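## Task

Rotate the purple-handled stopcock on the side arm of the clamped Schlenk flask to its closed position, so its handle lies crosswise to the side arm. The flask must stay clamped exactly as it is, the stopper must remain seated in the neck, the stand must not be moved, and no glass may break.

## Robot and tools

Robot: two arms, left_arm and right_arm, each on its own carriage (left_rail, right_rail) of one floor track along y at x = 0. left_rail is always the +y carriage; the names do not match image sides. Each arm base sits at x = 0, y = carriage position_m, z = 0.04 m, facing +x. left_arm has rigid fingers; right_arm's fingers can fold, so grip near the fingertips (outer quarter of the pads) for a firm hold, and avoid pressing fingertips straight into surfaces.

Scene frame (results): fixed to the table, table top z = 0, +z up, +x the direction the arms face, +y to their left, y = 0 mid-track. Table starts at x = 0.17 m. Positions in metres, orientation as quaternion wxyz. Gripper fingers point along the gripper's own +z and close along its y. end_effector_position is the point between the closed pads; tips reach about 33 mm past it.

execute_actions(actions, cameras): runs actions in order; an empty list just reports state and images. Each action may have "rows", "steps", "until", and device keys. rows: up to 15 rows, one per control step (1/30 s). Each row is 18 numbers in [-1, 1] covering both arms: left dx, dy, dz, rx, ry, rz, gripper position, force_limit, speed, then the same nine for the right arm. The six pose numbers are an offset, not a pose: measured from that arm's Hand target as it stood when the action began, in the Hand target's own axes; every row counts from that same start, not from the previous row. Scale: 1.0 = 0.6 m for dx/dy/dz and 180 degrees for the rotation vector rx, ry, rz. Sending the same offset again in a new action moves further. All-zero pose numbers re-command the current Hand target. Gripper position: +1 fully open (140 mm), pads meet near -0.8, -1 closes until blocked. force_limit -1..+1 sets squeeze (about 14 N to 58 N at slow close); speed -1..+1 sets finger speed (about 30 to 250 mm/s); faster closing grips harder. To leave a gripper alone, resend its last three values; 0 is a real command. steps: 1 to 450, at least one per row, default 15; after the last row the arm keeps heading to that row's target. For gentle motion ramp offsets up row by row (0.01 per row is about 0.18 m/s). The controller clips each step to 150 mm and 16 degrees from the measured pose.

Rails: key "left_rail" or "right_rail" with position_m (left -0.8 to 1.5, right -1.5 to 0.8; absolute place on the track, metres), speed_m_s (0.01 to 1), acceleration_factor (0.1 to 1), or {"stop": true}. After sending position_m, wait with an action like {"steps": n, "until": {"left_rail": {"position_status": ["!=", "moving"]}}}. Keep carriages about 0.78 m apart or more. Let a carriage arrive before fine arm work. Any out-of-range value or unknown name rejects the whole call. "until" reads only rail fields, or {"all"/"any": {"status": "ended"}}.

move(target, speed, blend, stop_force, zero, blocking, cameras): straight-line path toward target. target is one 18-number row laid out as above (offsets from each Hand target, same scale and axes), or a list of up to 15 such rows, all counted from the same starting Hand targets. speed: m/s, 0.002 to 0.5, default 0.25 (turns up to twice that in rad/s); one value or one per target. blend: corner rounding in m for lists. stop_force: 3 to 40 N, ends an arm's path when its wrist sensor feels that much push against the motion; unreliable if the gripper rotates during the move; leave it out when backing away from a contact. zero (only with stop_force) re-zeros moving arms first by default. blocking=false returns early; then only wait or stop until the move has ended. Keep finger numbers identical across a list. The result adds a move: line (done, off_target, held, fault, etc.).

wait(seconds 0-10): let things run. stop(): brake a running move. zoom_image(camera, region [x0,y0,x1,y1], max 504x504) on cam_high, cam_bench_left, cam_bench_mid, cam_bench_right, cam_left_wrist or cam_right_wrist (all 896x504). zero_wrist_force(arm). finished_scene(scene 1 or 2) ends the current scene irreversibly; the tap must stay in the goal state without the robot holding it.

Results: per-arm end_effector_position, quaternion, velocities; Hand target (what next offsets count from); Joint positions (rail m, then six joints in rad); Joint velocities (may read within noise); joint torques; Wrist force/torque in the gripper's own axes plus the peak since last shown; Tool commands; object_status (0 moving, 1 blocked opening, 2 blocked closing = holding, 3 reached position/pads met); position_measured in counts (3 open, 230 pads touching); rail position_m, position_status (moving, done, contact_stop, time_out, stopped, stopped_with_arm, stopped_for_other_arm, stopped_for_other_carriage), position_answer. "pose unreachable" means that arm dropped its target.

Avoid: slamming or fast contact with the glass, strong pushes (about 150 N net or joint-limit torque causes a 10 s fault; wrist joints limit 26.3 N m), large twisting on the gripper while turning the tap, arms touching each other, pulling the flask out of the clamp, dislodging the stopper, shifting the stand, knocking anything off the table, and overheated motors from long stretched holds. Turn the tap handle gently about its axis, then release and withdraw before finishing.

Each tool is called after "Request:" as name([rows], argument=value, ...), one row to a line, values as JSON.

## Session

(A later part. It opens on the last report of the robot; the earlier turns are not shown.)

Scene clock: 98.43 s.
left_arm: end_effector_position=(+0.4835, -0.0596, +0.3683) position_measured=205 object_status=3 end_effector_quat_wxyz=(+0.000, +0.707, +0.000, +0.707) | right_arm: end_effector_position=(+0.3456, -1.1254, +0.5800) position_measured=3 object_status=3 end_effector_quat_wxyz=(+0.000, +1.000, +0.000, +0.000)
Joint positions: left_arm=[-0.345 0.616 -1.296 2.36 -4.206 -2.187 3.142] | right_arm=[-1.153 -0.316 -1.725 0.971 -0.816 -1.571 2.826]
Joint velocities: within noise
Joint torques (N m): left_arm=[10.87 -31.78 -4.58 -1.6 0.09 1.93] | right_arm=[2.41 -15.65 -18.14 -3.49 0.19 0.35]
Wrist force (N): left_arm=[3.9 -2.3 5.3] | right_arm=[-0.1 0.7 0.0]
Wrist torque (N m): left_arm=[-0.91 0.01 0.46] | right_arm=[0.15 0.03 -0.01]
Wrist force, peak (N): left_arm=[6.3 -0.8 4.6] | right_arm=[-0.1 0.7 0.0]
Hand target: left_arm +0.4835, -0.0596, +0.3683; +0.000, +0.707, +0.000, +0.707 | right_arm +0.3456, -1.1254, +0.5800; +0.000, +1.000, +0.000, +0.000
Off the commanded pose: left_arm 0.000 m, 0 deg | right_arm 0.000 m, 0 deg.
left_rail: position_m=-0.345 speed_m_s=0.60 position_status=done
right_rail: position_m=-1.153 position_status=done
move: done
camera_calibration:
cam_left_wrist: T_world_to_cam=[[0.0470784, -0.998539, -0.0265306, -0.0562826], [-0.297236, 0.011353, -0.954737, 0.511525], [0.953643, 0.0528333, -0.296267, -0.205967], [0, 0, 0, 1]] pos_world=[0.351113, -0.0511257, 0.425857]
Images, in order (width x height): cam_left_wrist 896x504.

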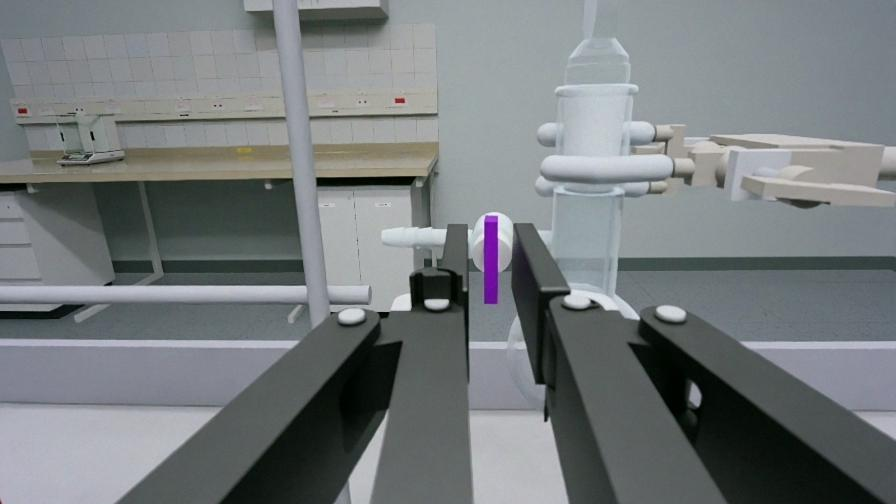

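Request:
move(target=[0, 0, -0.15, 0, 0, 0, -0.6, -1, -1, 0, 0, 0, 0, 0, 0, 1, 1, 1], speed=0.12, cameras=["cam_left_wrist", "cam_bench_mid", "cam_high"])

Request:
zoom_image(camera="cam_left_wrist", region=[380, 160, 680, 340])

Request:
zoom_image(camera="cam_bench_mid", region=[320, 230, 500, 350])

Scene clock: 100.20 s.
left_arm: end_effector_position=(+0.3936, -0.0596, +0.3683) position_measured=205 object_status=3 end_effector_quat_wxyz=(+0.000, +0.707, +0.000, +0.707) | right_arm: end_effector_position=(+0.3456, -1.1254, +0.5800) position_measured=3 object_status=3 end_effector_quat_wxyz=(+0.000, +1.000, +0.000, +0.000)
Joint positions: left_arm=[-0.345 0.824 -1.362 2.463 -4.243 -2.395 3.142] | right_arm=[-1.153 -0.316 -1.725 0.971 -0.816 -1.571 2.826]
Joint velocities: within noise
Joint torques (N m): left_arm=[10.13 -29.66 -1.91 -3.84 -1.66 1.47] | right_arm=[2.81 -15.56 -17.71 -3.46 0.21 0.11]
Wrist force (N): left_arm=[3.8 -2.3 5.4] | right_arm=[0.1 0.2 -0.3]
Wrist torque (N m): left_arm=[-0.94 0.03 0.46] | right_arm=[0.05 -0.02 0.00]
Wrist force, peak (N): left_arm=[3.9 -2.3 6.2] | right_arm=[0.0 0.7 -0.5]
Hand target: left_arm +0.3935, -0.0596, +0.3683; +0.000, +0.707, +0.000, +0.707 | right_arm +0.3456, -1.1254, +0.5800; +0.000, +1.000, +0.000, +0.000
Off the commanded pose: left_arm 0.000 m, 0 deg | right_arm 0.000 m, 0 deg.
left_rail: position_m=-0.345 speed_m_s=0.60 position_status=done
right_rail: position_m=-1.153 position_status=done
move: done
camera_calibration:
cam_left_wrist: T_world_to_cam=[[0.0471069, -0.998537, -0.0265518, -0.0520589], [-0.297207, 0.0113664, -0.954745, 0.484798], [0.95365, 0.0528665, -0.296237, -0.120221], [0, 0, 0, 1]] pos_world=[0.261187, -0.0511374, 0.425863]
Images, in order (width x height): cam_high 896x504, cam_bench_mid 896x504, cam_left_wrist 896x504.

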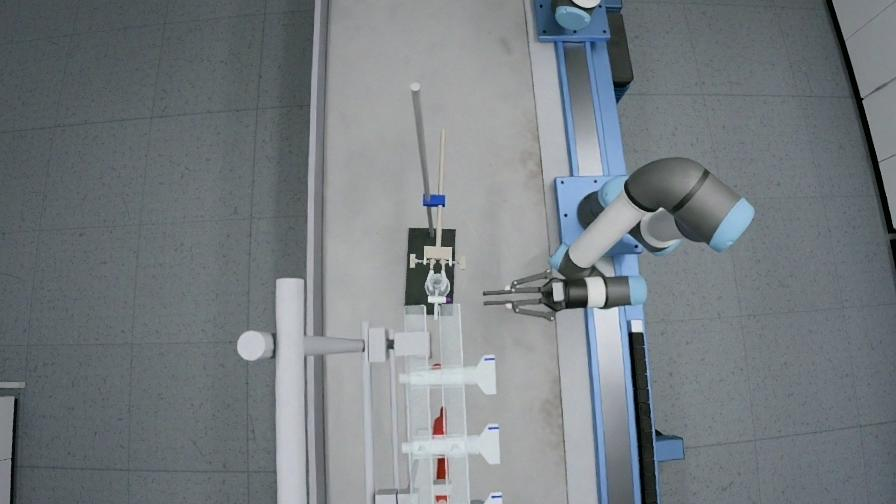

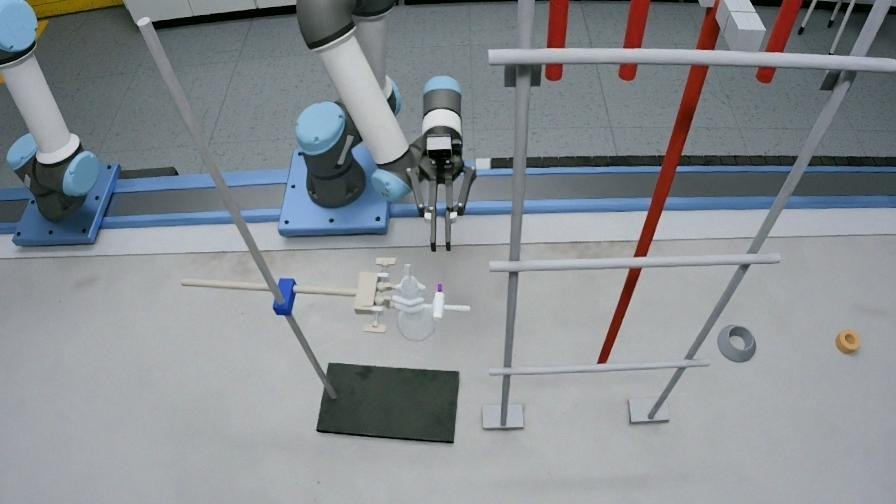

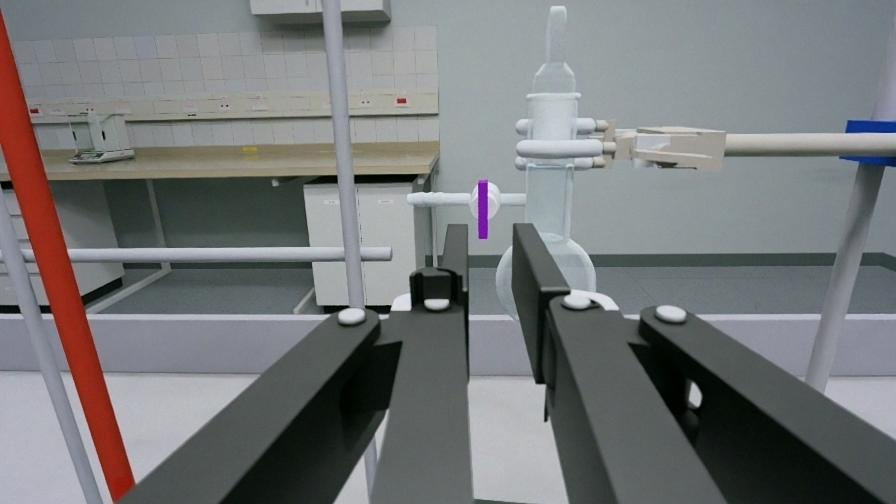

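Scaled by 1.680.

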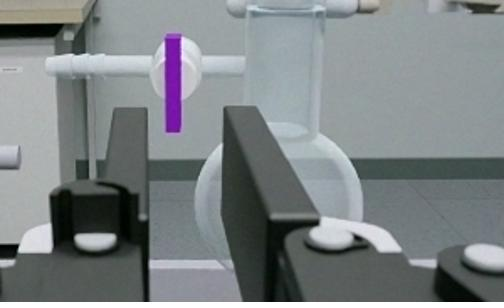

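Scaled by 2.800.

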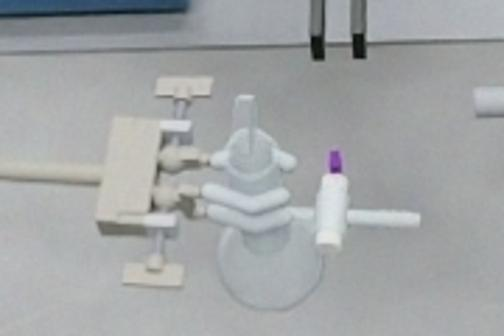

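Request:
finished_scene(scene=1)

The scene is finished: the task was done.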